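# Remove one staple stick and set it down legs-down

## Task

Pull a single stick of staples out of the staple box and put it on the table top with its legs pointing down, placed well away from both the box's tray and its sleeve.

## Robot and tools

Robot: two arms, left_arm and right_arm, each with a two-finger gripper and a wrist camera (cam_left_wrist, cam_right_wrist, both 672x504 fisheye). Scene frame: origin at table-top height, midway between the nominal arm bases; +z up, +x away from the robot over the table, left_arm on the +y side. Calibrated bases: left_arm at (+0.042, +0.274, +0.041) m, right_arm at (-0.017, -0.293, +0.022) m, both nearly unrotated. A camera stand sits behind the arms. Loose objects may occasionally get nudged.

Gripper geometry: fingers extend along the gripper's +z axis and close along its y axis. end_effector_position is the point between the pads, roughly 1 cm short of the fingertips.

execute_actions(actions, cameras): actions is a list of actions; each action is a list of up to 15 rows, one row per 1/30 s control step; if fewer than 15 rows are given, the final row is repeated. Every row is one flat list of 14 numbers, each in [-1, 1], covering both arms even if one is idle: left_arm dx, dy, dz, rx, ry, rz, opening, then right_arm in the same seven slots. The first six per arm are an offset, not a pose: measured from that arm's Hand target as it stood when the action began, along the Hand target's own axes. Each row counts from that same start, not from the row before; a new action or call starts from the updated Hand target, so repeating an offset moves further. Scale: 1.0 equals 0.6 m for dx, dy, dz and 180 degrees for rotation; rx, ry, rz form one rotation vector. Opening is absolute: +1 fully open (0.094 m), -1 closed. Sending six zeros for an arm re-requests its current Hand target. Images appear only when actions is empty or cameras names them ("all", a list of names, or []).

move(target, speed, blend, opening_speed, grip_force, blocking, cameras): target is one 14-number row (same layout, scale and offset meaning as above) or a list of up to 15 such rows; every row is an offset from the same starting Hand targets, not from the previous row. Grippers travel straight lines, turning the short way. speed: top path speed in m/s, 0.002 to 2.9, default 0.25 (rotation capped at twice that in rad/s); one value or one per target. blend: corner rounding in metres per target; 0 means stop at each. opening_speed: rate of the commanded opening change per second on the -1..+1 scale, at least 0.2; use it to close gently. grip_force: newtons per finger pad, 10 to 50, one value or one per arm; it persists, and low values close slowly. blocking=false returns after about 0.5 s while motion continues. A move lasts 0.5 to 10 s and does not avoid obstacles or the other arm. Its result adds a move: line with the outcome (done, off_target, moving, held, fault) and any limits (limits=paced means the sent pose was clipped; limits=held means steps were withheld).

wait(seconds 0 to 10) lets time pass with commands held; stop brakes a running move; zoom_image(camera, region [x0, y0, x1, y1] in image pixels, at most 504 by 504) enlarges part of the latest image of a wrist camera; read_manual(section "licences") returns licence text only; finished_scene(scene) ends the current scene, taking its number, and cannot be reversed.

Result lines: end_effector_position (m) and end_effector_quat_wxyz in the scene frame; Hand target, the last commanded pose after clipping, which the next offsets start from; Tool commands; grip_measured, the measured finger gap on the opening scale (reads a bit wide when empty, a few mm narrow when squeezing a hard part); Joint positions (last value per arm is opening in metres); Joint velocities (may say within noise); joint torques (include gravity, noisy, offset per arm); MOTOR HOT and OVER-TEMPERATURE FAULT warnings.

Behaviour to expect: commanded orientation is limited to 40 degrees from the current one each step. Grippers often stop a few centimetres short of the Hand target due to friction and load; waiting does not fix it, but a new command (even zeros) re-requests it, and you can add the remaining gap as an offset. An arm blocked by contact keeps pushing until commanded back past its actual position. Faster moves hit harder and drift further from the path. Grip force jumps to the set limit once squeeze passes about 20 N; open well above grip_measured to release.

Avoid: letting the stick fall or be dropped while moving, fast collisions with the table or box, hard pressing, any contact between the two grippers or one gripper closing on the other's fingers, loads on the camera cables, sweeping a gripper near its own arm's base, keeping arms stretched or straining for long (motors overheat; at 90 °C the arm folds and stops), and anything ending up off the table. The stick must rest legs-down and stay put after the robot lets go.

Each tool is called after ">>>" by a JSON object that holds its "method" and its "body".

## Session

>>> {"method": "execute_actions", "body": {"actions": []}}

Scene clock: 0.00 s.
left_arm: end_effector_position=(+0.4056, +0.3166, +0.1833) grip_measured=+1.000 end_effector_quat_wxyz=(+0.680, -0.058, +0.729, +0.056) | right_arm: end_effector_position=(+0.3690, -0.3205, +0.1577) grip_measured=+1.000 end_effector_quat_wxyz=(+0.673, +0.081, +0.733, -0.057)
Joint positions: left_arm=[0.059 1.485 0.164 1.252 -0.093 -0.003 0.094] | right_arm=[0.073 1.592 0.252 1.25 0.226 0.045 0.094]
Joint velocities: within noise
Joint torques (N m): no reading
Heat: left arm: 25 °C; right arm: 31 °C.
Hand target: left_arm +0.4073, +0.3168, +0.1909; +0.689, -0.058, +0.720, +0.057 | right_arm +0.3695, -0.3205, +0.1579; +0.672, +0.081, +0.734, -0.058
Tool commands: left_gripper/opening=+1.0 right_gripper/opening=+1.0

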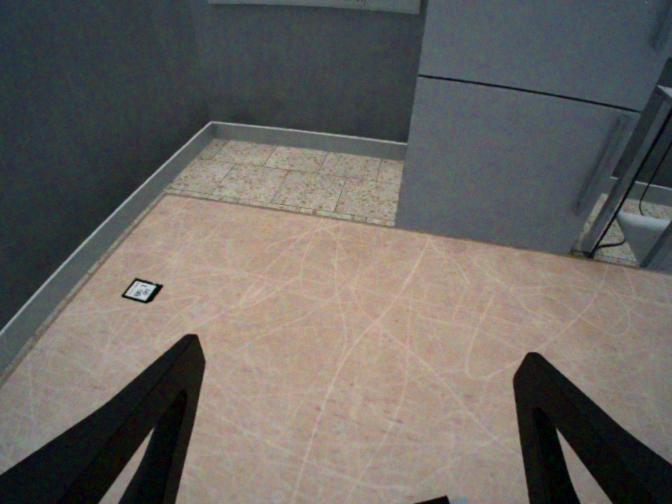

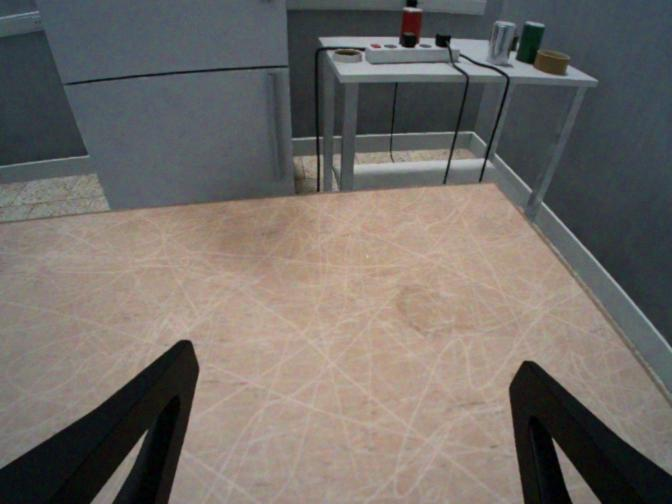

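>>> {"method": "move", "body": {"target": [[-0.2,0,0,0,0,0,1,-0.1,0,0,0,0,0,1],[-0.25,0,-0.1,0,0.27,0,1,-0.15,0,-0.1,0,0.25,0,1]], "blend": 0.02, "cameras": ["all"]}}

Scene clock: 3.37 s.
left_arm: end_effector_position=(+0.3521, +0.3079, +0.3316) grip_measured=+1.000 end_effector_quat_wxyz=(+0.318, -0.072, +0.945, +0.032) | right_arm: end_effector_position=(+0.3172, -0.3106, +0.2484) grip_measured=+1.000 end_effector_quat_wxyz=(+0.342, +0.091, +0.935, -0.023)
Joint positions: left_arm=[0.059 1.258 1.513 -1.178 -0.065 -0.062 0.094] | right_arm=[0.045 1.216 1.184 -0.846 0.109 0.159 0.094]
Joint torques (N m): left_arm=[0.25 -3.7 8.88 1.66 0 -0.05] | right_arm=[-0.8 -3.79 9.65 1.25 0.02 0.07]
Heat: left arm: 27 °C; right arm: 31 °C.
Hand target: left_arm +0.3548, +0.3079, +0.3434; +0.331, -0.076, +0.940, +0.028 | right_arm +0.3184, -0.3126, +0.2529; +0.341, +0.097, +0.935, -0.022
Off the commanded pose: left_arm 0.012 m, 2 deg | right_arm 0.005 m, 1 deg.
move: off_target (left_arm)
camera_calibration:
cam_left_wrist: T_world_to_cam=[[0.209529, -0.977513, -0.0237798, 0.241662], [-0.977359, -0.210105, 0.0250108, 0.433508], [-0.0294447, 0.0180009, -0.999404, 0.439651], [0, 0, 0, 1]] pos_world=[0.386003, 0.319395, 0.434293]
cam_right_wrist: T_world_to_cam=[[-0.135403, -0.990631, -0.0178003, -0.25604], [-0.988216, 0.136324, -0.0696002, 0.410425], [0.0713747, 0.0081665, -0.997416, 0.32719], [0, 0, 0, 1]] pos_world=[0.347567, -0.312264, 0.350353]

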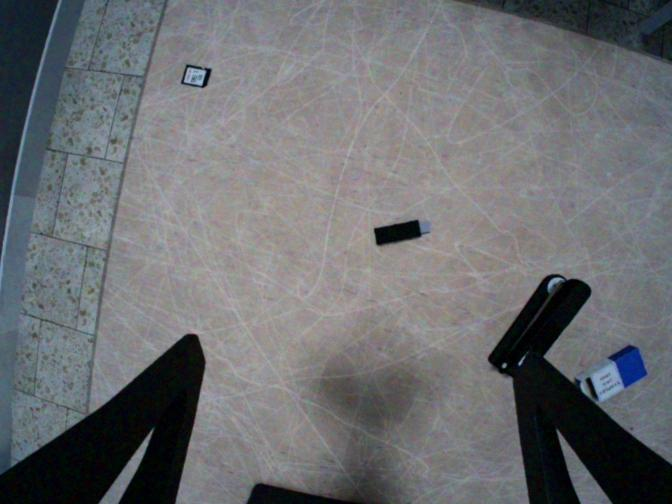

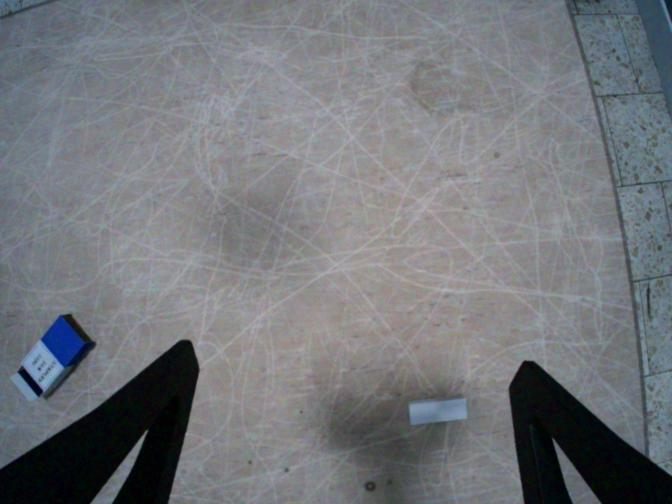

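>>> {"method": "zoom_image", "body": {"camera": "cam_right_wrist", "region": [0, 300, 110, 410]}}

>>> {"method": "zoom_image", "body": {"camera": "cam_left_wrist", "region": [560, 330, 660, 420]}}

>>> {"method": "zoom_image", "body": {"camera": "cam_right_wrist", "region": [380, 370, 500, 450]}}

Scaled by 4.582 from the camera's 672x504 image, which has a finer 960x720 frame.

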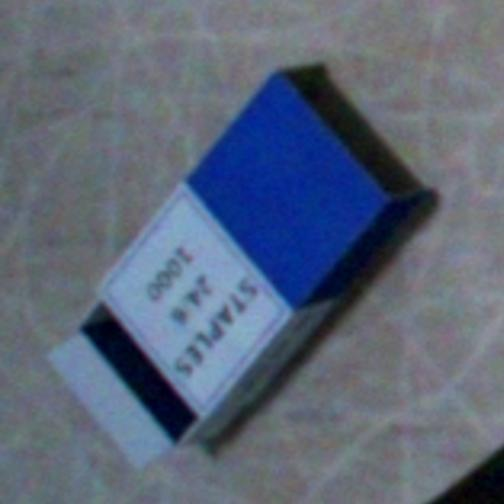

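Scaled by 5.040 from the camera's 672x504 image, which has a finer 960x720 frame.

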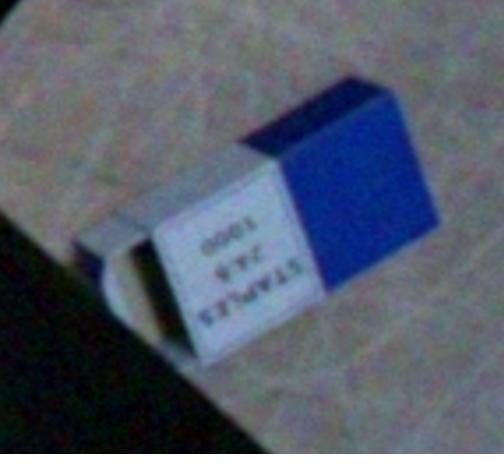

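Scaled by 4.200 from the camera's 672x504 image, which has a finer 960x720 frame.

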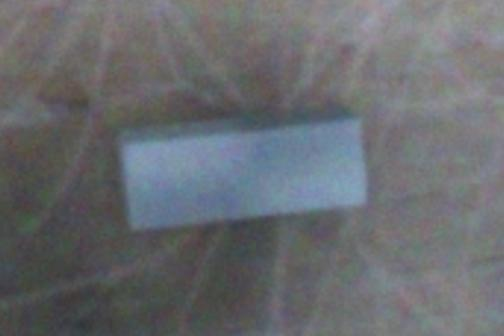

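>>> {"method": "move", "body": {"target": [0.305,-0.341,0.075,0,0,0,1,0,0,0,0,0,0,1], "cameras": ["cam_left_wrist"]}}

Scene clock: 6.20 s.
left_arm: end_effector_position=(+0.2710, +0.0879, +0.1903) grip_measured=+1.000 end_effector_quat_wxyz=(+0.317, -0.071, +0.945, +0.026) | right_arm: end_effector_position=(+0.3171, -0.3106, +0.2483) grip_measured=+1.000 end_effector_quat_wxyz=(+0.342, +0.091, +0.935, -0.023)
Joint positions: left_arm=[-1.046 1.364 1.058 -0.992 -0.595 -1.103 0.094] | right_arm=[0.045 1.216 1.184 -0.846 0.109 0.159 0.094]
Joint torques (N m): left_arm=[-0.4 -5.08 6.28 1.09 -0.54 -0.02] | right_arm=[-0.8 -3.79 9.66 1.27 0.03 0.07]
Heat: left arm: 27 °C; right arm: 31 °C.
Hand target: left_arm +0.2749, +0.0879, +0.1933; +0.332, -0.076, +0.940, +0.028 | right_arm +0.3184, -0.3126, +0.2529; +0.341, +0.097, +0.935, -0.022
Off the commanded pose: left_arm 0.005 m, 2 deg | right_arm 0.005 m, 1 deg.
move: done
camera_calibration:
cam_left_wrist: T_world_to_cam=[[0.204383, -0.978807, -0.0128285, 0.0397242], [-0.978421, -0.204673, 0.0283225, 0.310682], [-0.0303479, 0.00676304, -0.999517, 0.301334], [0, 0, 0, 1]] pos_world=[0.305003, 0.100433, 0.292899]
Images, in order (width x height): cam_left_wrist 672x504.

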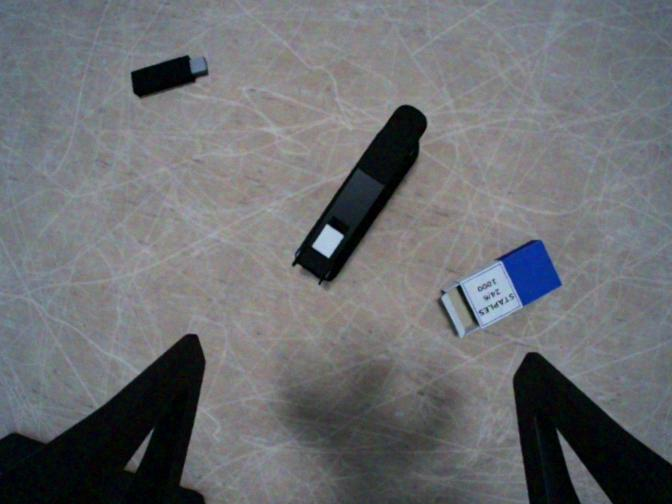

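>>> {"method": "zoom_image", "body": {"camera": "cam_left_wrist", "region": [425, 230, 575, 350]}}

Scaled by 3.360 from the camera's 672x504 image, which has a finer 960x720 frame.

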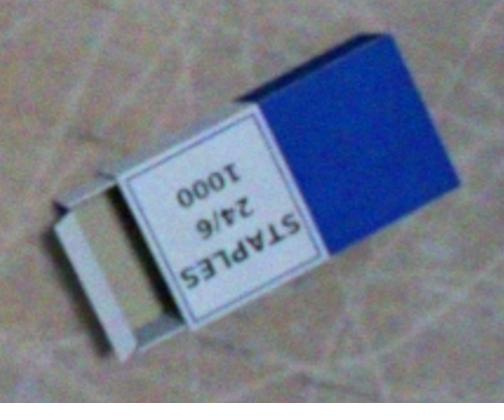

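>>> {"method": "move", "body": {"target": [0.187,-0.026,0.091,0.26,-0.106,0.222,1,0,0,0,0,0,0,1], "cameras": ["cam_left_wrist"]}}

Scene clock: 11.50 s.
left_arm: end_effector_position=(+0.2255, +0.0641, +0.0796) grip_measured=+1.000 end_effector_quat_wxyz=(+0.444, +0.378, +0.784, -0.215) | right_arm: end_effector_position=(+0.3171, -0.3106, +0.2483) grip_measured=+1.000 end_effector_quat_wxyz=(+0.342, +0.091, +0.935, -0.023)
Joint positions: left_arm=[-0.812 1.042 0.009 0.492 0.083 0.048 0.094] | right_arm=[0.045 1.216 1.184 -0.846 0.109 0.159 0.094]
Joint torques (N m): left_arm=[0.44 -1.26 4.83 2.42 0.06 0.08] | right_arm=[-0.8 -3.81 9.66 1.27 0.03 0.07]
Heat: left arm: 27 °C; right arm: 32 °C.
Hand target: left_arm +0.2250, +0.0641, +0.0803; +0.449, +0.379, +0.779, -0.219 | right_arm +0.3184, -0.3126, +0.2529; +0.341, +0.097, +0.935, -0.022
Off the commanded pose: left_arm 0.001 m, 1 deg | right_arm 0.005 m, 1 deg.
move: done
camera_calibration:
cam_left_wrist: T_world_to_cam=[[-0.748183, -0.663369, 0.0128006, 0.216774], [-0.625416, 0.698673, -0.347434, 0.156808], [0.221534, -0.26795, -0.937617, 0.145258], [0, 0, 0, 1]] pos_world=[0.228077, 0.0731654, 0.187902]
Images, in order (width x height): cam_left_wrist 672x504.

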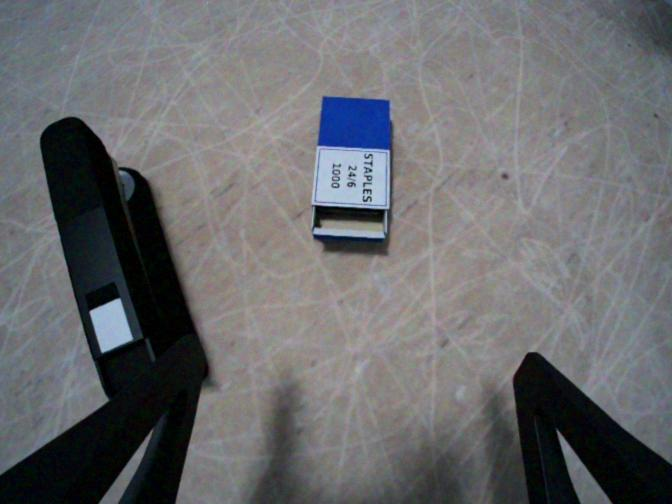

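>>> {"method": "move", "body": {"target": [0,0,0,0,0,0,0.17,0.219,0.425,0.120,0.068,0.262,0.225,0.17], "cameras": ["all"]}}

Scene clock: 14.83 s.
left_arm: end_effector_position=(+0.2255, +0.0639, +0.0797) grip_measured=+0.172 end_effector_quat_wxyz=(+0.444, +0.378, +0.783, -0.215) | right_arm: end_effector_position=(+0.3171, -0.0495, +0.1257) grip_measured=+0.173 end_effector_quat_wxyz=(-0.069, +0.437, +0.895, +0.052)
Joint positions: left_arm=[-0.812 1.042 0.009 0.493 0.084 0.048 0.055] | right_arm=[0.594 2.116 1.905 -1.345 -0.173 1.461 0.055]
Joint torques (N m): left_arm=[0.49 -1.25 4.85 2.41 0.08 0.07] | right_arm=[0.39 -10.85 8.39 0.25 -0.11 0.11]
Heat: left arm: 27 °C; right arm: 33 °C.
Hand target: left_arm +0.2250, +0.0641, +0.0804; +0.449, +0.379, +0.779, -0.219 | right_arm +0.3155, -0.0485, +0.1196; -0.078, +0.439, +0.894, +0.038
Off the commanded pose: left_arm 0.001 m, 1 deg | right_arm 0.006 m, 2 deg.
move: done
camera_calibration:
cam_left_wrist: T_world_to_cam=[[-0.74843, -0.663088, 0.0129177, 0.21672], [-0.62501, 0.698669, -0.348171, 0.156992], [0.221843, -0.268656, -0.937342, 0.145347], [0, 0, 0, 1]] pos_world=[0.228077, 0.0730673, 0.1881]
cam_right_wrist: T_world_to_cam=[[-0.766173, -0.63852, -0.0725989, 0.22472], [-0.485947, 0.501731, 0.715627, 0.126261], [-0.420517, 0.583573, -0.6947, 0.349227], [0, 0, 0, 1]] pos_world=[0.380387, -0.123661, 0.168567]

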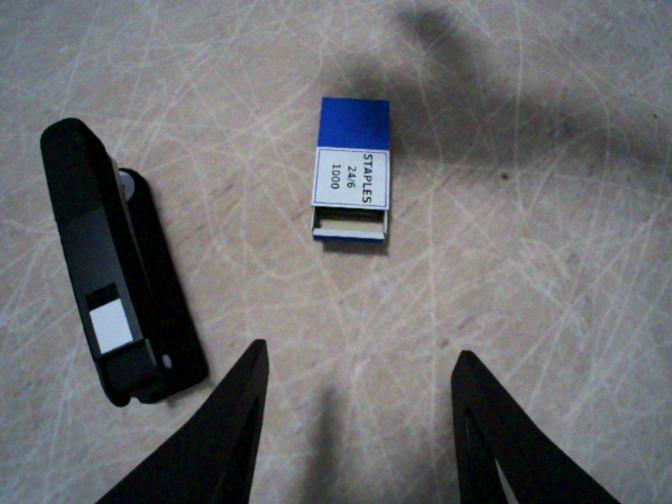

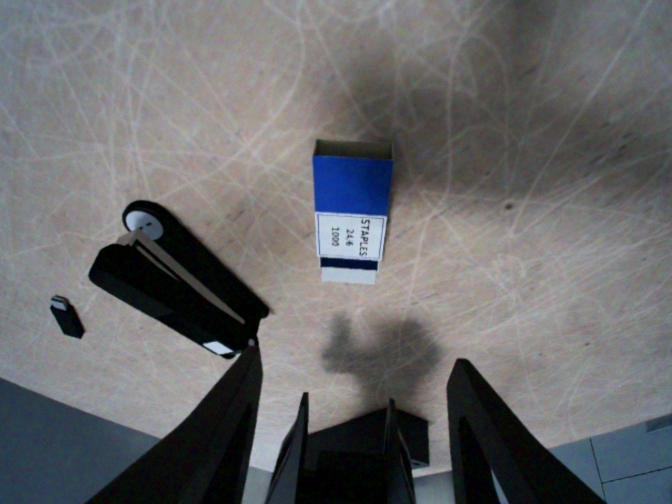

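>>> {"method": "move", "body": {"target": [0,0,0,0,0,0,0.17,-0.014,0.0087,0.1347,0,0,0,0.17], "speed": 0.12, "cameras": ["all"]}}

Scene clock: 17.07 s.
left_arm: end_effector_position=(+0.2255, +0.0639, +0.0797) grip_measured=+0.172 end_effector_quat_wxyz=(+0.444, +0.378, +0.783, -0.215) | right_arm: end_effector_position=(+0.3205, -0.0414, +0.0528) grip_measured=+0.173 end_effector_quat_wxyz=(-0.070, +0.438, +0.895, +0.052)
Joint positions: left_arm=[-0.812 1.042 0.009 0.493 0.084 0.048 0.055] | right_arm=[0.606 2.178 1.712 -1.089 -0.174 1.476 0.055]
Joint torques (N m): left_arm=[0.46 -1.28 4.83 2.41 0.08 0.08] | right_arm=[0.69 -11.44 5.65 0.47 -0.08 0.12]
Heat: left arm: 27 °C; right arm: 32 °C.
Hand target: left_arm +0.2250, +0.0641, +0.0804; +0.449, +0.379, +0.779, -0.219 | right_arm +0.3161, -0.0408, +0.0386; -0.078, +0.439, +0.894, +0.038
Off the commanded pose: left_arm 0.001 m, 1 deg | right_arm 0.015 m, 2 deg.
move: off_target (right_arm)
camera_calibration:
cam_left_wrist: T_world_to_cam=[[-0.74843, -0.663088, 0.0129177, 0.21672], [-0.62501, 0.698669, -0.348171, 0.156992], [0.221843, -0.268656, -0.937342, 0.145347], [0, 0, 0, 1]] pos_world=[0.228077, 0.0730673, 0.1881]
cam_right_wrist: T_world_to_cam=[[-0.768399, -0.636078, -0.0704864, 0.227924], [-0.482577, 0.503553, 0.716626, 0.175033], [-0.420337, 0.58467, -0.693886, 0.295202], [0, 0, 0, 1]] pos_world=[0.383688, -0.115757, 0.0954694]

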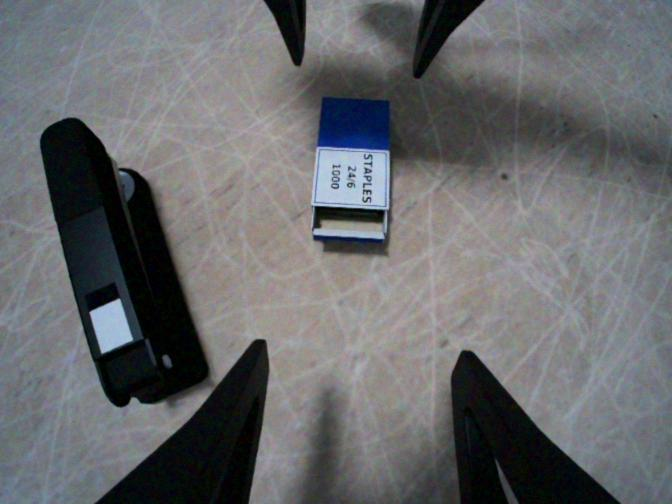

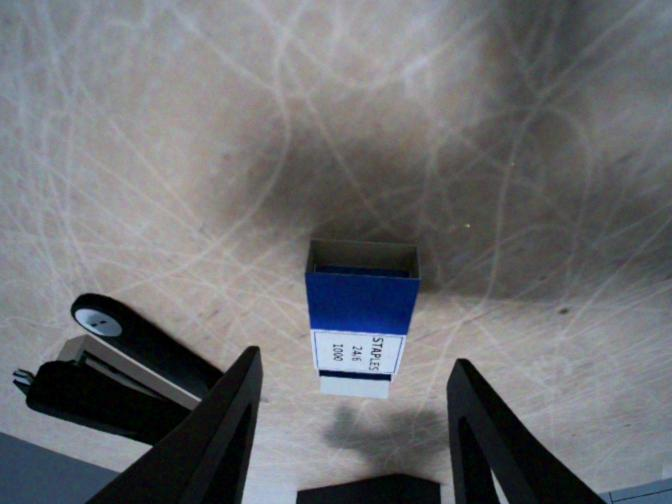

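>>> {"method": "move", "body": {"target": [0,0,0,0,0,0,0.17,-0.004,-0.002,0.04,0,0,0,0.17], "speed": 0.08, "cameras": ["all"]}}

Scene clock: 18.37 s.
left_arm: end_effector_position=(+0.2255, +0.0639, +0.0797) grip_measured=+0.172 end_effector_quat_wxyz=(+0.444, +0.378, +0.783, -0.215) | right_arm: end_effector_position=(+0.3203, -0.0396, +0.0310) grip_measured=+0.173 end_effector_quat_wxyz=(-0.068, +0.438, +0.895, +0.055)
Joint positions: left_arm=[-0.812 1.042 0.009 0.493 0.084 0.048 0.055] | right_arm=[0.61 2.198 1.654 -1.004 -0.174 1.481 0.055]
Joint torques (N m): left_arm=[0.46 -1.28 4.83 2.41 0.08 0.07] | right_arm=[0.7 -11.22 5.33 0.51 -0.08 0.08]
Heat: left arm: 28 °C; right arm: 32 °C.
Hand target: left_arm +0.2250, +0.0641, +0.0804; +0.449, +0.379, +0.779, -0.219 | right_arm +0.3141, -0.0401, +0.0146; -0.078, +0.439, +0.894, +0.038
Off the commanded pose: left_arm 0.001 m, 1 deg | right_arm 0.018 m, 2 deg.
move: off_target (right_arm)
camera_calibration:
cam_left_wrist: T_world_to_cam=[[-0.74843, -0.663088, 0.0129177, 0.21672], [-0.62501, 0.698669, -0.348171, 0.156992], [0.221843, -0.268656, -0.937342, 0.145347], [0, 0, 0, 1]] pos_world=[0.228077, 0.0730673, 0.1881]
cam_right_wrist: T_world_to_cam=[[-0.768237, -0.635524, -0.0769433, 0.227511], [-0.486279, 0.501164, 0.715798, 0.190747], [-0.416346, 0.587319, -0.694055, 0.277783], [0, 0, 0, 1]] pos_world=[0.383192, -0.114154, 0.0737659]

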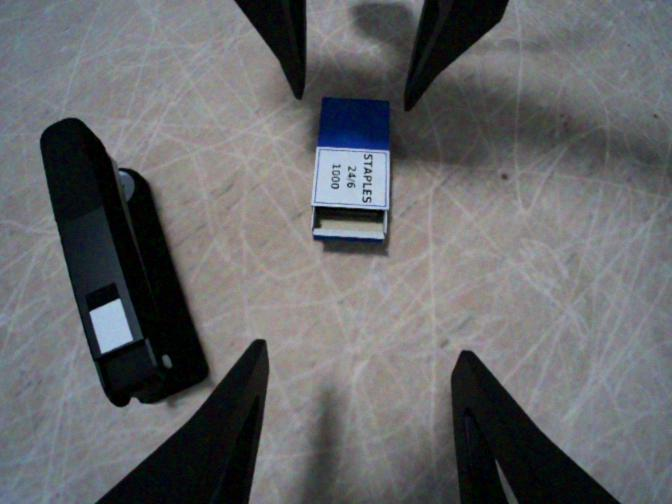

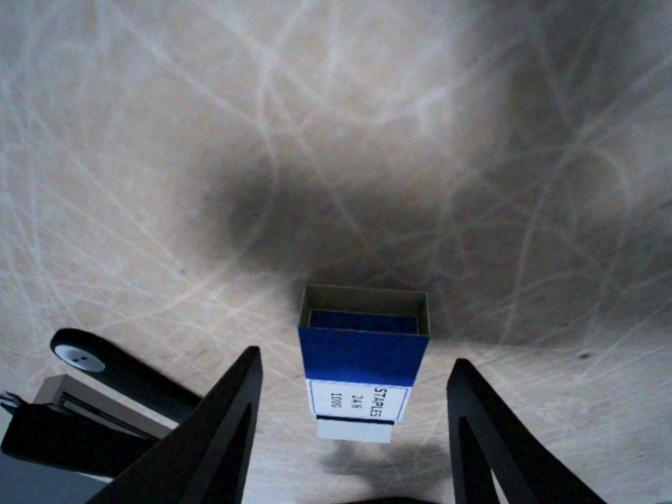

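>>> {"method": "move", "body": {"target": [0,0,0,0,0,0,0.17,0.003,-0.003,0.024,0,0,0,0.17], "speed": 0.06, "cameras": ["all"]}}

Scene clock: 19.50 s.
left_arm: end_effector_position=(+0.2255, +0.0639, +0.0797) grip_measured=+0.172 end_effector_quat_wxyz=(+0.444, +0.378, +0.783, -0.215) | right_arm: end_effector_position=(+0.3172, -0.0365, +0.0181) grip_measured=+0.173 end_effector_quat_wxyz=(-0.068, +0.438, +0.895, +0.056)
Joint positions: left_arm=[-0.812 1.042 0.009 0.493 0.084 0.048 0.055] | right_arm=[0.62 2.208 1.616 -0.952 -0.174 1.491 0.055]
Joint torques (N m): left_arm=[0.44 -1.26 4.88 2.41 0.08 0.07] | right_arm=[0.68 -11.07 5.14 0.49 -0.08 0.11]
Heat: left arm: 28 °C; right arm: 32 °C.
Hand target: left_arm +0.2250, +0.0641, +0.0804; +0.449, +0.379, +0.779, -0.219 | right_arm +0.3099, -0.0379, +0.0006; -0.078, +0.439, +0.894, +0.038
Off the commanded pose: left_arm 0.001 m, 1 deg | right_arm 0.019 m, 2 deg.
move: off_target (right_arm)
camera_calibration:
cam_left_wrist: T_world_to_cam=[[-0.74843, -0.663088, 0.0129177, 0.21672], [-0.62501, 0.698669, -0.348171, 0.156992], [0.221843, -0.268656, -0.937342, 0.145347], [0, 0, 0, 1]] pos_world=[0.228077, 0.0730673, 0.1881]
cam_right_wrist: T_world_to_cam=[[-0.767681, -0.635842, -0.0798153, 0.225959], [-0.488198, 0.499598, 0.715587, 0.19744], [-0.415124, 0.588308, -0.693949, 0.265315], [0, 0, 0, 1]] pos_world=[0.379993, -0.111053, 0.0608647]

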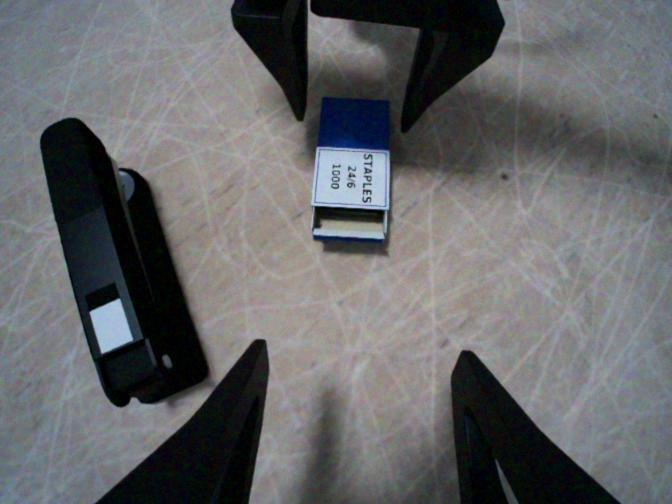

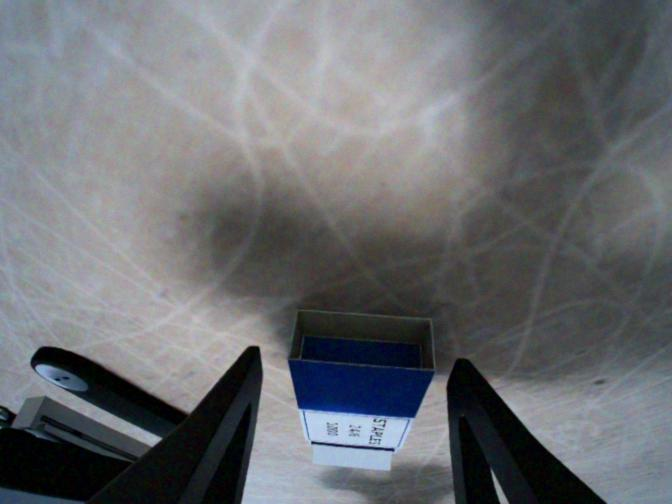

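>>> {"method": "move", "body": {"target": [0,0,0,0,0,0,0.17,0,0,0,0,0,0,-0.3], "grip_force": [15,15], "opening_speed": 0.3, "cameras": ["all"]}}

Scene clock: 22.17 s.
left_arm: end_effector_position=(+0.2255, +0.0639, +0.0797) grip_measured=+0.172 end_effector_quat_wxyz=(+0.444, +0.378, +0.783, -0.215) | right_arm: end_effector_position=(+0.3173, -0.0365, +0.0181) grip_measured=-0.200 end_effector_quat_wxyz=(-0.068, +0.438, +0.895, +0.056)
Joint positions: left_arm=[-0.812 1.042 0.009 0.493 0.084 0.048 0.055] | right_arm=[0.62 2.208 1.616 -0.952 -0.174 1.491 0.038]
Joint torques (N m): left_arm=[0.46 -1.26 4.85 2.4 0.08 0.08] | right_arm=[0.68 -11.07 5.15 0.53 -0.08 0.09]
Heat: left arm: 28 °C; right arm: 32 °C.
Hand target: left_arm +0.2250, +0.0641, +0.0804; +0.449, +0.379, +0.779, -0.219 | right_arm +0.3099, -0.0379, +0.0006; -0.078, +0.439, +0.894, +0.038
Off the commanded pose: left_arm 0.001 m, 1 deg | right_arm 0.019 m, 2 deg.
grip_force (N): 15, 15
move: off_target (right_arm)
camera_calibration:
cam_left_wrist: T_world_to_cam=[[-0.74843, -0.663088, 0.0129177, 0.21672], [-0.62501, 0.698669, -0.348171, 0.156992], [0.221843, -0.268656, -0.937342, 0.145347], [0, 0, 0, 1]] pos_world=[0.228077, 0.0730673, 0.1881]
cam_right_wrist: T_world_to_cam=[[-0.767915, -0.635521, -0.0801199, 0.22618], [-0.488173, 0.499661, 0.71556, 0.197488], [-0.41472, 0.588602, -0.693942, 0.265235], [0, 0, 0, 1]] pos_world=[0.380094, -0.111053, 0.0608645]

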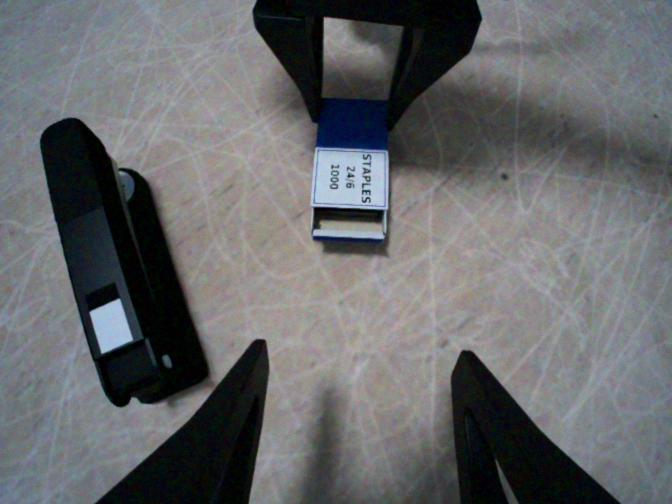

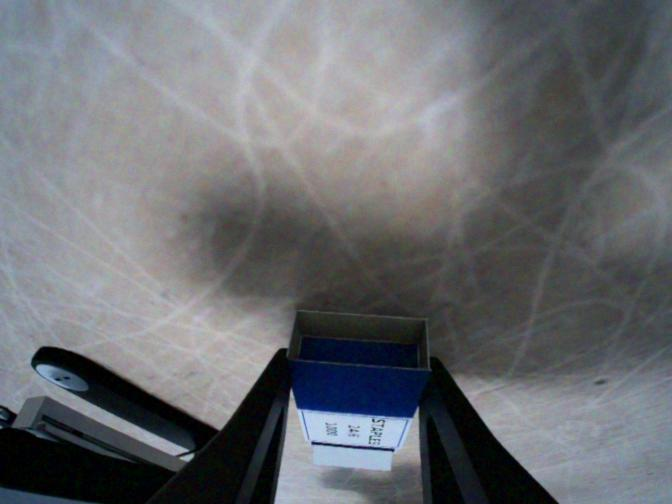

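>>> {"method": "move", "body": {"target": [0.050,0.0058,0.1155,0,0,0,0.17,0,0,0,0,0,0,-0.3], "speed": 0.12, "cameras": ["all"]}}

Scene clock: 24.10 s.
left_arm: end_effector_position=(+0.2567, +0.0316, +0.0184) grip_measured=+0.172 end_effector_quat_wxyz=(+0.446, +0.379, +0.782, -0.215) | right_arm: end_effector_position=(+0.3173, -0.0365, +0.0181) grip_measured=-0.203 end_effector_quat_wxyz=(-0.068, +0.438, +0.895, +0.056)
Joint positions: left_arm=[-0.812 2.027 0.105 1.384 0.084 0.053 0.055] | right_arm=[0.62 2.208 1.616 -0.952 -0.174 1.491 0.037]
Joint torques (N m): left_arm=[-0.21 -5.23 1.17 2.38 0.02 -0.01] | right_arm=[0.69 -11.08 5.14 0.52 -0.08 0.09]
Heat: left arm: 28 °C; right arm: 32 °C.
Hand target: left_arm +0.2554, +0.0308, +0.0197; +0.449, +0.379, +0.779, -0.219 | right_arm +0.3099, -0.0379, +0.0006; -0.078, +0.439, +0.894, +0.038
Off the commanded pose: left_arm 0.002 m, 1 deg | right_arm 0.019 m, 2 deg.
grip_force (N): 15, 15
move: off_target (right_arm)
camera_calibration:
cam_left_wrist: T_world_to_cam=[[-0.750018, -0.661358, 0.00886478, 0.219923], [-0.62158, 0.700199, -0.351226, 0.176832], [0.226079, -0.268936, -0.936249, 0.0711716], [0, 0, 0, 1]] pos_world=[0.258771, 0.0407704, 0.126793]
cam_right_wrist: T_world_to_cam=[[-0.767915, -0.635521, -0.0801199, 0.22618], [-0.488173, 0.499661, 0.71556, 0.197488], [-0.41472, 0.588602, -0.693942, 0.265235], [0, 0, 0, 1]] pos_world=[0.380094, -0.111053, 0.0608645]

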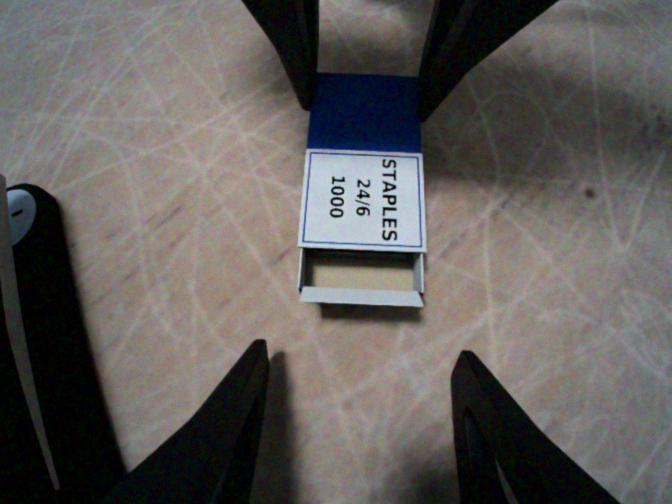

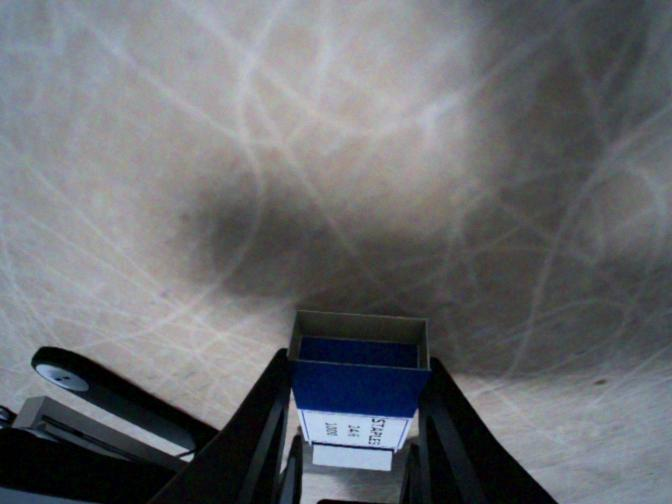

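>>> {"method": "move", "body": {"target": [[-0.020,0,0.0346,0,0,0,0.17,0,0,0,0,0,0,-0.3],[-0.020,0,0.0346,0,0,0,-0.32,0,0,0,0,0,0,-0.3]], "speed": 0.08, "opening_speed": 0.3, "cameras": ["all"]}}

Scene clock: 27.63 s.
left_arm: end_effector_position=(+0.2687, +0.0164, +0.0167) grip_measured=-0.228 end_effector_quat_wxyz=(+0.445, +0.380, +0.782, -0.215) | right_arm: end_effector_position=(+0.3172, -0.0364, +0.0181) grip_measured=-0.203 end_effector_quat_wxyz=(-0.068, +0.438, +0.895, +0.056)
Joint positions: left_arm=[-0.821 2.027 0.183 1.306 0.078 0.05 0.036] | right_arm=[0.62 2.208 1.616 -0.952 -0.174 1.491 0.037]
Joint torques (N m): left_arm=[-0.57 -7.01 2.78 2.11 -0.03 -0.05] | right_arm=[0.68 -11.08 5.15 0.52 -0.08 0.09]
Heat: left arm: 29 °C; right arm: 31 °C.
Hand target: left_arm +0.2700, +0.0119, +0.0196; +0.449, +0.379, +0.779, -0.219 | right_arm +0.3099, -0.0379, +0.0006; -0.078, +0.439, +0.894, +0.038
Off the commanded pose: left_arm 0.006 m, 1 deg | right_arm 0.019 m, 2 deg.
grip_force (N): 15, 15
move: off_target (right_arm)
camera_calibration:
cam_left_wrist: T_world_to_cam=[[-0.751648, -0.659512, 0.00829678, 0.219223], [-0.620001, 0.702215, -0.349988, 0.193847], [0.224995, -0.268212, -0.936717, 0.0630611], [0, 0, 0, 1]] pos_world=[0.270776, 0.0253714, 0.125096]
cam_right_wrist: T_world_to_cam=[[-0.767934, -0.635489, -0.0801896, 0.226182], [-0.488042, 0.499431, 0.71581, 0.197298], [-0.41484, 0.588831, -0.693676, 0.265189], [0, 0, 0, 1]] pos_world=[0.379994, -0.110952, 0.060865]

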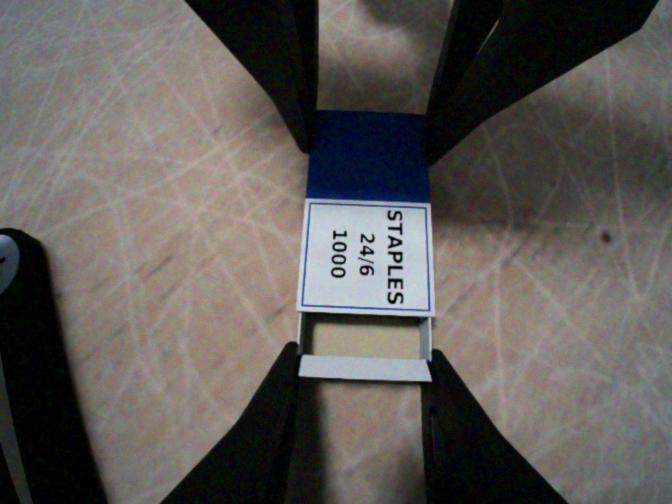

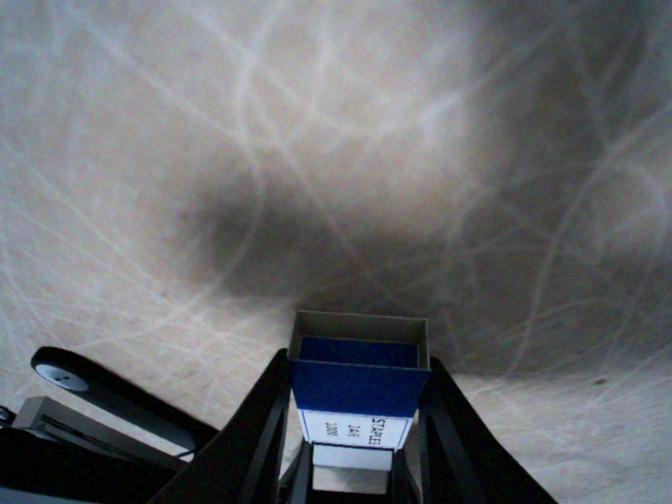

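>>> {"method": "move", "body": {"target": [0.0375,0,-0.065,0,0,0,-0.32,0,0,0,0,0,0,-0.3], "speed": 0.05, "cameras": ["all"]}}

Scene clock: 29.03 s.
left_arm: end_effector_position=(+0.2430, +0.0477, +0.0161) grip_measured=-0.230 end_effector_quat_wxyz=(+0.442, +0.378, +0.785, -0.213) | right_arm: end_effector_position=(+0.3138, -0.0317, +0.0186) grip_measured=-0.204 end_effector_quat_wxyz=(-0.075, +0.435, +0.895, +0.060)
Joint positions: left_arm=[-0.807 2.072 0.028 1.496 0.086 0.053 0.036] | right_arm=[0.627 2.208 1.616 -0.952 -0.191 1.492 0.037]
Joint torques (N m): left_arm=[0.44 -4.67 0.27 2.55 0.1 0.06] | right_arm=[-0.02 -11.08 5.15 0.52 0.08 0.08]
Heat: left arm: 29 °C; right arm: 31 °C.
Hand target: left_arm +0.2424, +0.0473, +0.0197; +0.449, +0.379, +0.779, -0.219 | right_arm +0.3100, -0.0380, +0.0006; -0.078, +0.439, +0.894, +0.038
Off the commanded pose: left_arm 0.004 m, 1 deg | right_arm 0.019 m, 3 deg.
grip_force (N): 15, 15
move: off_target (right_arm)
camera_calibration:
cam_left_wrist: T_world_to_cam=[[-0.747502, -0.664179, 0.010338, 0.219729], [-0.6268, 0.70011, -0.342005, 0.157327], [0.219915, -0.262129, -0.939641, 0.077668], [0, 0, 0, 1]] pos_world=[0.24578, 0.0561519, 0.124515]
cam_right_wrist: T_world_to_cam=[[-0.764476, -0.639432, -0.0818801, 0.225403], [-0.484709, 0.486408, 0.726956, 0.191284], [-0.425011, 0.595428, -0.681785, 0.26458], [0, 0, 0, 1]] pos_world=[0.377481, -0.10645, 0.0597876]

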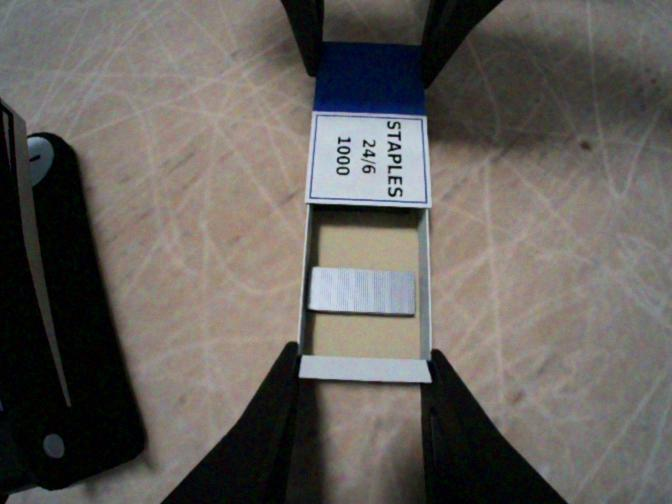

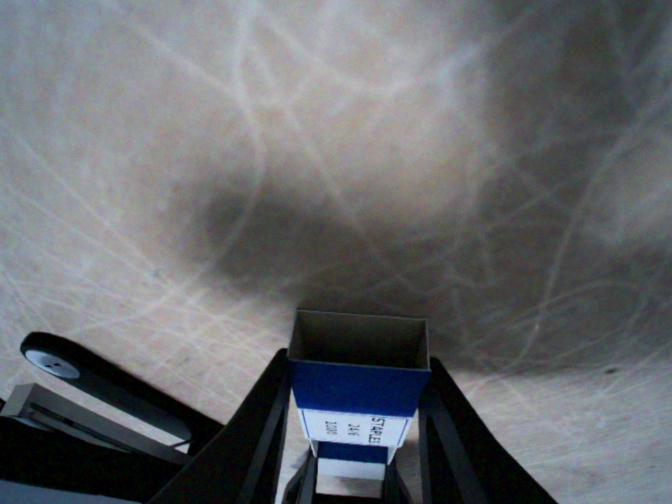

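>>> {"method": "move", "body": {"target": [0,0,0,0,0,0,0.1,0,0,0,0,0,0,0.1], "opening_speed": 0.4}}

>>> {"method": "move", "body": {"target": [[0.025,0,-0.0433,0,0,0,0.1,0,0,-0.08,0,0,0,0.1],[-0.045,0,-0.093,0,0,0,0.1,0,0,-0.2,0,0,0,0.1]], "blend": 0.01, "speed": 0.12, "cameras": ["all"]}}

Scene clock: 30.80 s.
left_arm: end_effector_position=(+0.2426, +0.0473, +0.0161) grip_measured=+0.098 end_effector_quat_wxyz=(+0.442, +0.379, +0.785, -0.214) | right_arm: end_effector_position=(+0.3143, -0.0323, +0.0185) grip_measured=+0.097 end_effector_quat_wxyz=(-0.073, +0.435, +0.896, +0.059)
Joint positions: left_arm=[-0.807 2.072 0.028 1.496 0.089 0.053 0.052] | right_arm=[0.627 2.208 1.616 -0.951 -0.187 1.492 0.052]
Joint torques (N m): left_arm=[0.46 -4.64 0.27 2.56 0.08 0.07] | right_arm=[-0.02 -11.07 5.15 0.52 0.04 0.08]
Heat: left arm: 29 °C; right arm: 31 °C.
Hand target: left_arm +0.2424, +0.0473, +0.0197; +0.449, +0.379, +0.779, -0.219 | right_arm +0.3100, -0.0379, +0.0006; -0.078, +0.439, +0.894, +0.038
Off the commanded pose: left_arm 0.004 m, 1 deg | right_arm 0.019 m, 3 deg.
grip_force (N): 15, 15
move: off_target (right_arm)

Scene clock: 34.20 s.
left_arm: end_effector_position=(+0.2222, +0.0742, +0.0701) grip_measured=+0.098 end_effector_quat_wxyz=(+0.427, +0.383, +0.792, -0.209) | right_arm: end_effector_position=(+0.3201, -0.0502, +0.1026) grip_measured=+0.097 end_effector_quat_wxyz=(-0.090, +0.439, +0.893, +0.031)
Joint positions: left_arm=[-0.769 1.007 -0.003 0.426 0.122 0.076 0.052] | right_arm=[0.584 2.192 1.931 -1.355 -0.185 1.452 0.052]
Joint torques (N m): left_arm=[0.5 -2.47 5.44 2.05 0.1 0.08] | right_arm=[-0.64 -16.65 7.9 0.12 0.04 -0.04]
Heat: left arm: 29 °C; right arm: 32 °C.
Hand target: left_arm +0.2210, +0.0748, +0.0710; +0.449, +0.379, +0.779, -0.219 | right_arm +0.3227, -0.0543, +0.1188; -0.078, +0.439, +0.894, +0.038
Off the commanded pose: left_arm 0.002 m, 3 deg | right_arm 0.017 m, 2 deg.
joint sent to its limit (left arm) — joint 3 (elbow), lower limit, where the elbow is as bent as it goes. The joint targets are off in orientation, not in position.
grip_force (N): 15, 15
move: off_target (left_arm, right_arm)
camera_calibration:
cam_left_wrist: T_world_to_cam=[[-0.750634, -0.660594, 0.0128005, 0.221517], [-0.631206, 0.711245, -0.30937, 0.142094], [0.195264, -0.240303, -0.950856, 0.144572], [0, 0, 0, 1]] pos_world=[0.227739, 0.0800099, 0.178591]
cam_right_wrist: T_world_to_cam=[[-0.769413, -0.638536, -0.0165797, 0.220255], [-0.444507, 0.516613, 0.731796, 0.130403], [-0.458713, 0.570423, -0.681322, 0.344912], [0, 0, 0, 1]] pos_world=[0.385648, -0.123473, 0.14322]

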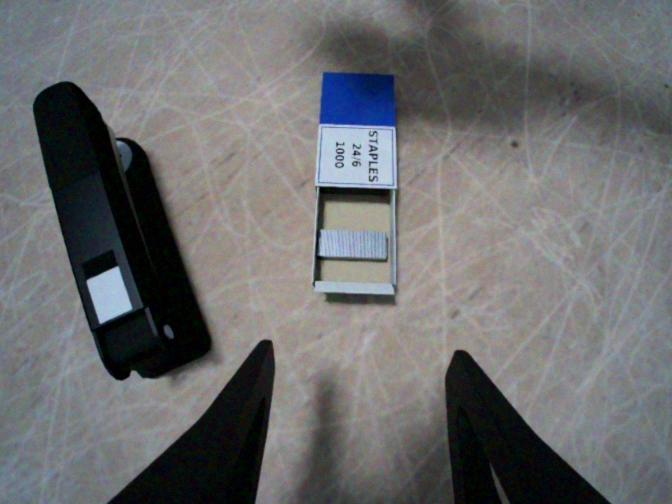

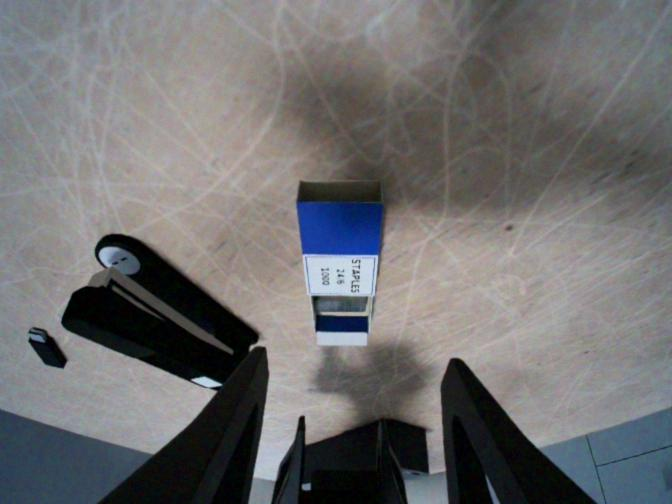

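>>> {"method": "move", "body": {"target": [[-0.087,0,-0.05,0,0,0,0.1,0,0,-0.02,0,0,0,0.1],[-0.07,0.16,-0.213,0,0,0,0.1,0,0,-0.02,0,0,0,0.1]], "blend": 0.02}}

>>> {"method": "move", "body": {"target": [0,0,0,0,0,0,0.1,0.165,0,0.049,0,-0.0866,-0.504,-0.45], "cameras": ["all"]}}

Scene clock: 37.33 s.
left_arm: end_effector_position=(+0.2379, +0.2052, +0.1567) grip_measured=+0.098 end_effector_quat_wxyz=(+0.433, +0.376, +0.790, -0.216) | right_arm: end_effector_position=(+0.3211, -0.0514, +0.1155) grip_measured=+0.097 end_effector_quat_wxyz=(-0.090, +0.439, +0.894, +0.032)
Joint positions: left_arm=[0.452 0.836 0.451 -0.876 0.978 1.184 0.052] | right_arm=[0.58 2.192 1.982 -1.405 -0.185 1.447 0.052]
Joint torques (N m): left_arm=[0.47 -0.31 8.85 0.82 0.64 0.07] | right_arm=[-0.75 -16.24 8.13 0.11 0.04 -0.04]
Heat: left arm: 29 °C; right arm: 32 °C.
Hand target: left_arm +0.2414, +0.2045, +0.1713; +0.449, +0.379, +0.779, -0.219 | right_arm +0.3240, -0.0559, +0.1306; -0.078, +0.439, +0.894, +0.038
Off the commanded pose: left_arm 0.015 m, 2 deg | right_arm 0.016 m, 2 deg.
grip_force (N): 15, 15
move: off_target (left_arm, right_arm)

Scene clock: 41.33 s.
left_arm: end_effector_position=(+0.2375, +0.2050, +0.1565) grip_measured=+0.098 end_effector_quat_wxyz=(+0.433, +0.376, +0.790, -0.217) | right_arm: end_effector_position=(+0.2607, +0.0239, +0.1060) grip_measured=-0.447 end_effector_quat_wxyz=(+0.061, -0.320, +0.945, +0.021)
Joint positions: left_arm=[0.452 0.836 0.451 -0.879 0.979 1.187 0.052] | right_arm=[0.901 2.038 1.712 -1.118 0.026 0.205 0.026]
Joint torques (N m): left_arm=[0.55 -0.29 8.92 0.81 0.64 0.09] | right_arm=[0.46 -16.61 5.5 0.78 0.12 -0.06]
Heat: left arm: 29 °C; right arm: 31 °C.
Hand target: left_arm +0.2414, +0.2046, +0.1713; +0.449, +0.379, +0.779, -0.219 | right_arm +0.2613, +0.0252, +0.1189; +0.082, -0.324, +0.942, +0.028
Off the commanded pose: left_arm 0.015 m, 2 deg | right_arm 0.013 m, 3 deg.
grip_force (N): 15, 15
move: off_target (left_arm, right_arm)
camera_calibration:
cam_left_wrist: T_world_to_cam=[[-0.747371, -0.663866, 0.0267874, 0.315957], [-0.634333, 0.700969, -0.325981, 0.0908901], [0.197631, -0.260621, -0.944997, 0.257872], [0, 0, 0, 1]] pos_world=[0.242828, 0.213249, 0.264853]
cam_right_wrist: T_world_to_cam=[[0.642166, -0.76604, -0.028383, -0.141821], [-0.663226, -0.573782, 0.480526, 0.172989], [-0.384388, -0.289753, -0.876521, 0.299649], [0, 0, 0, 1]] pos_world=[0.320984, 0.0774415, 0.175498]

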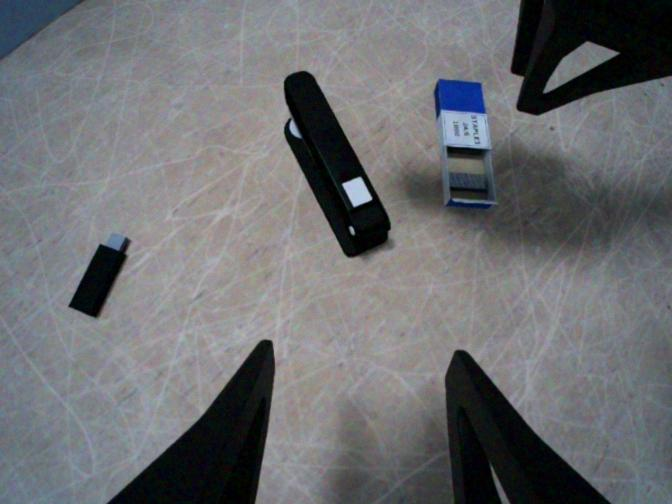

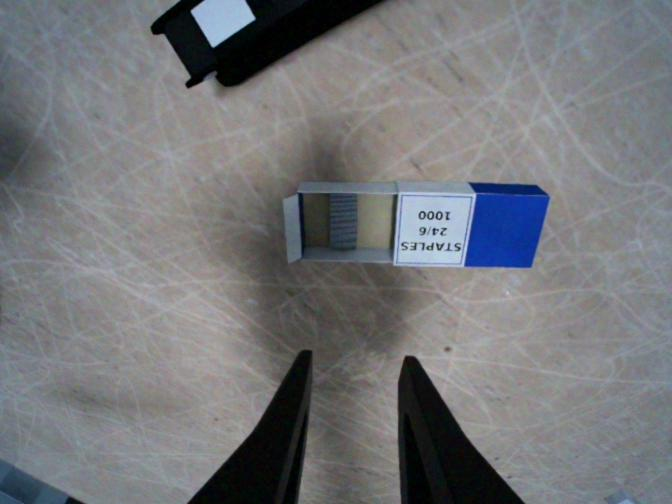

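>>> {"method": "move", "body": {"target": [0,0,0,0,0,0,0.1,0.003,0.001,0.103,0,0,0,-0.595], "speed": 0.12, "cameras": ["cam_right_wrist"]}}

Scene clock: 42.93 s.
left_arm: end_effector_position=(+0.2375, +0.2050, +0.1565) grip_measured=+0.098 end_effector_quat_wxyz=(+0.433, +0.376, +0.790, -0.217) | right_arm: end_effector_position=(+0.2685, +0.0330, +0.0741) grip_measured=-0.592 end_effector_quat_wxyz=(+0.092, -0.321, +0.942, +0.039)
Joint positions: left_arm=[0.452 0.836 0.451 -0.879 0.979 1.187 0.052] | right_arm=[0.901 2.037 1.57 -0.906 0.026 0.201 0.019]
Joint torques (N m): left_arm=[0.55 -0.29 8.9 0.81 0.64 0.09] | right_arm=[0.16 -10.22 5.74 0.87 0.11 -0.06]
Heat: left arm: 29 °C; right arm: 31 °C.
Hand target: left_arm +0.2414, +0.2046, +0.1713; +0.449, +0.379, +0.779, -0.219 | right_arm +0.2679, +0.0313, +0.0577; +0.082, -0.324, +0.942, +0.028
Off the commanded pose: left_arm 0.015 m, 2 deg | right_arm 0.017 m, 2 deg.
grip_force (N): 15, 15
move: off_target (left_arm, right_arm)
camera_calibration:
cam_right_wrist: T_world_to_cam=[[0.646596, -0.761828, -0.0391342, -0.141244], [-0.68223, -0.600466, 0.417137, 0.209399], [-0.341286, -0.243021, -0.908001, 0.266509], [0, 0, 0, 1]] pos_world=[0.325142, 0.082901, 0.149115]
Images, in order (width x height): cam_right_wrist 672x504.

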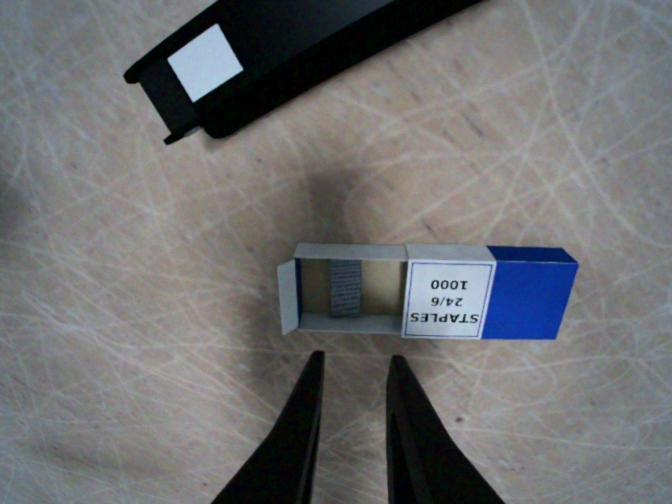

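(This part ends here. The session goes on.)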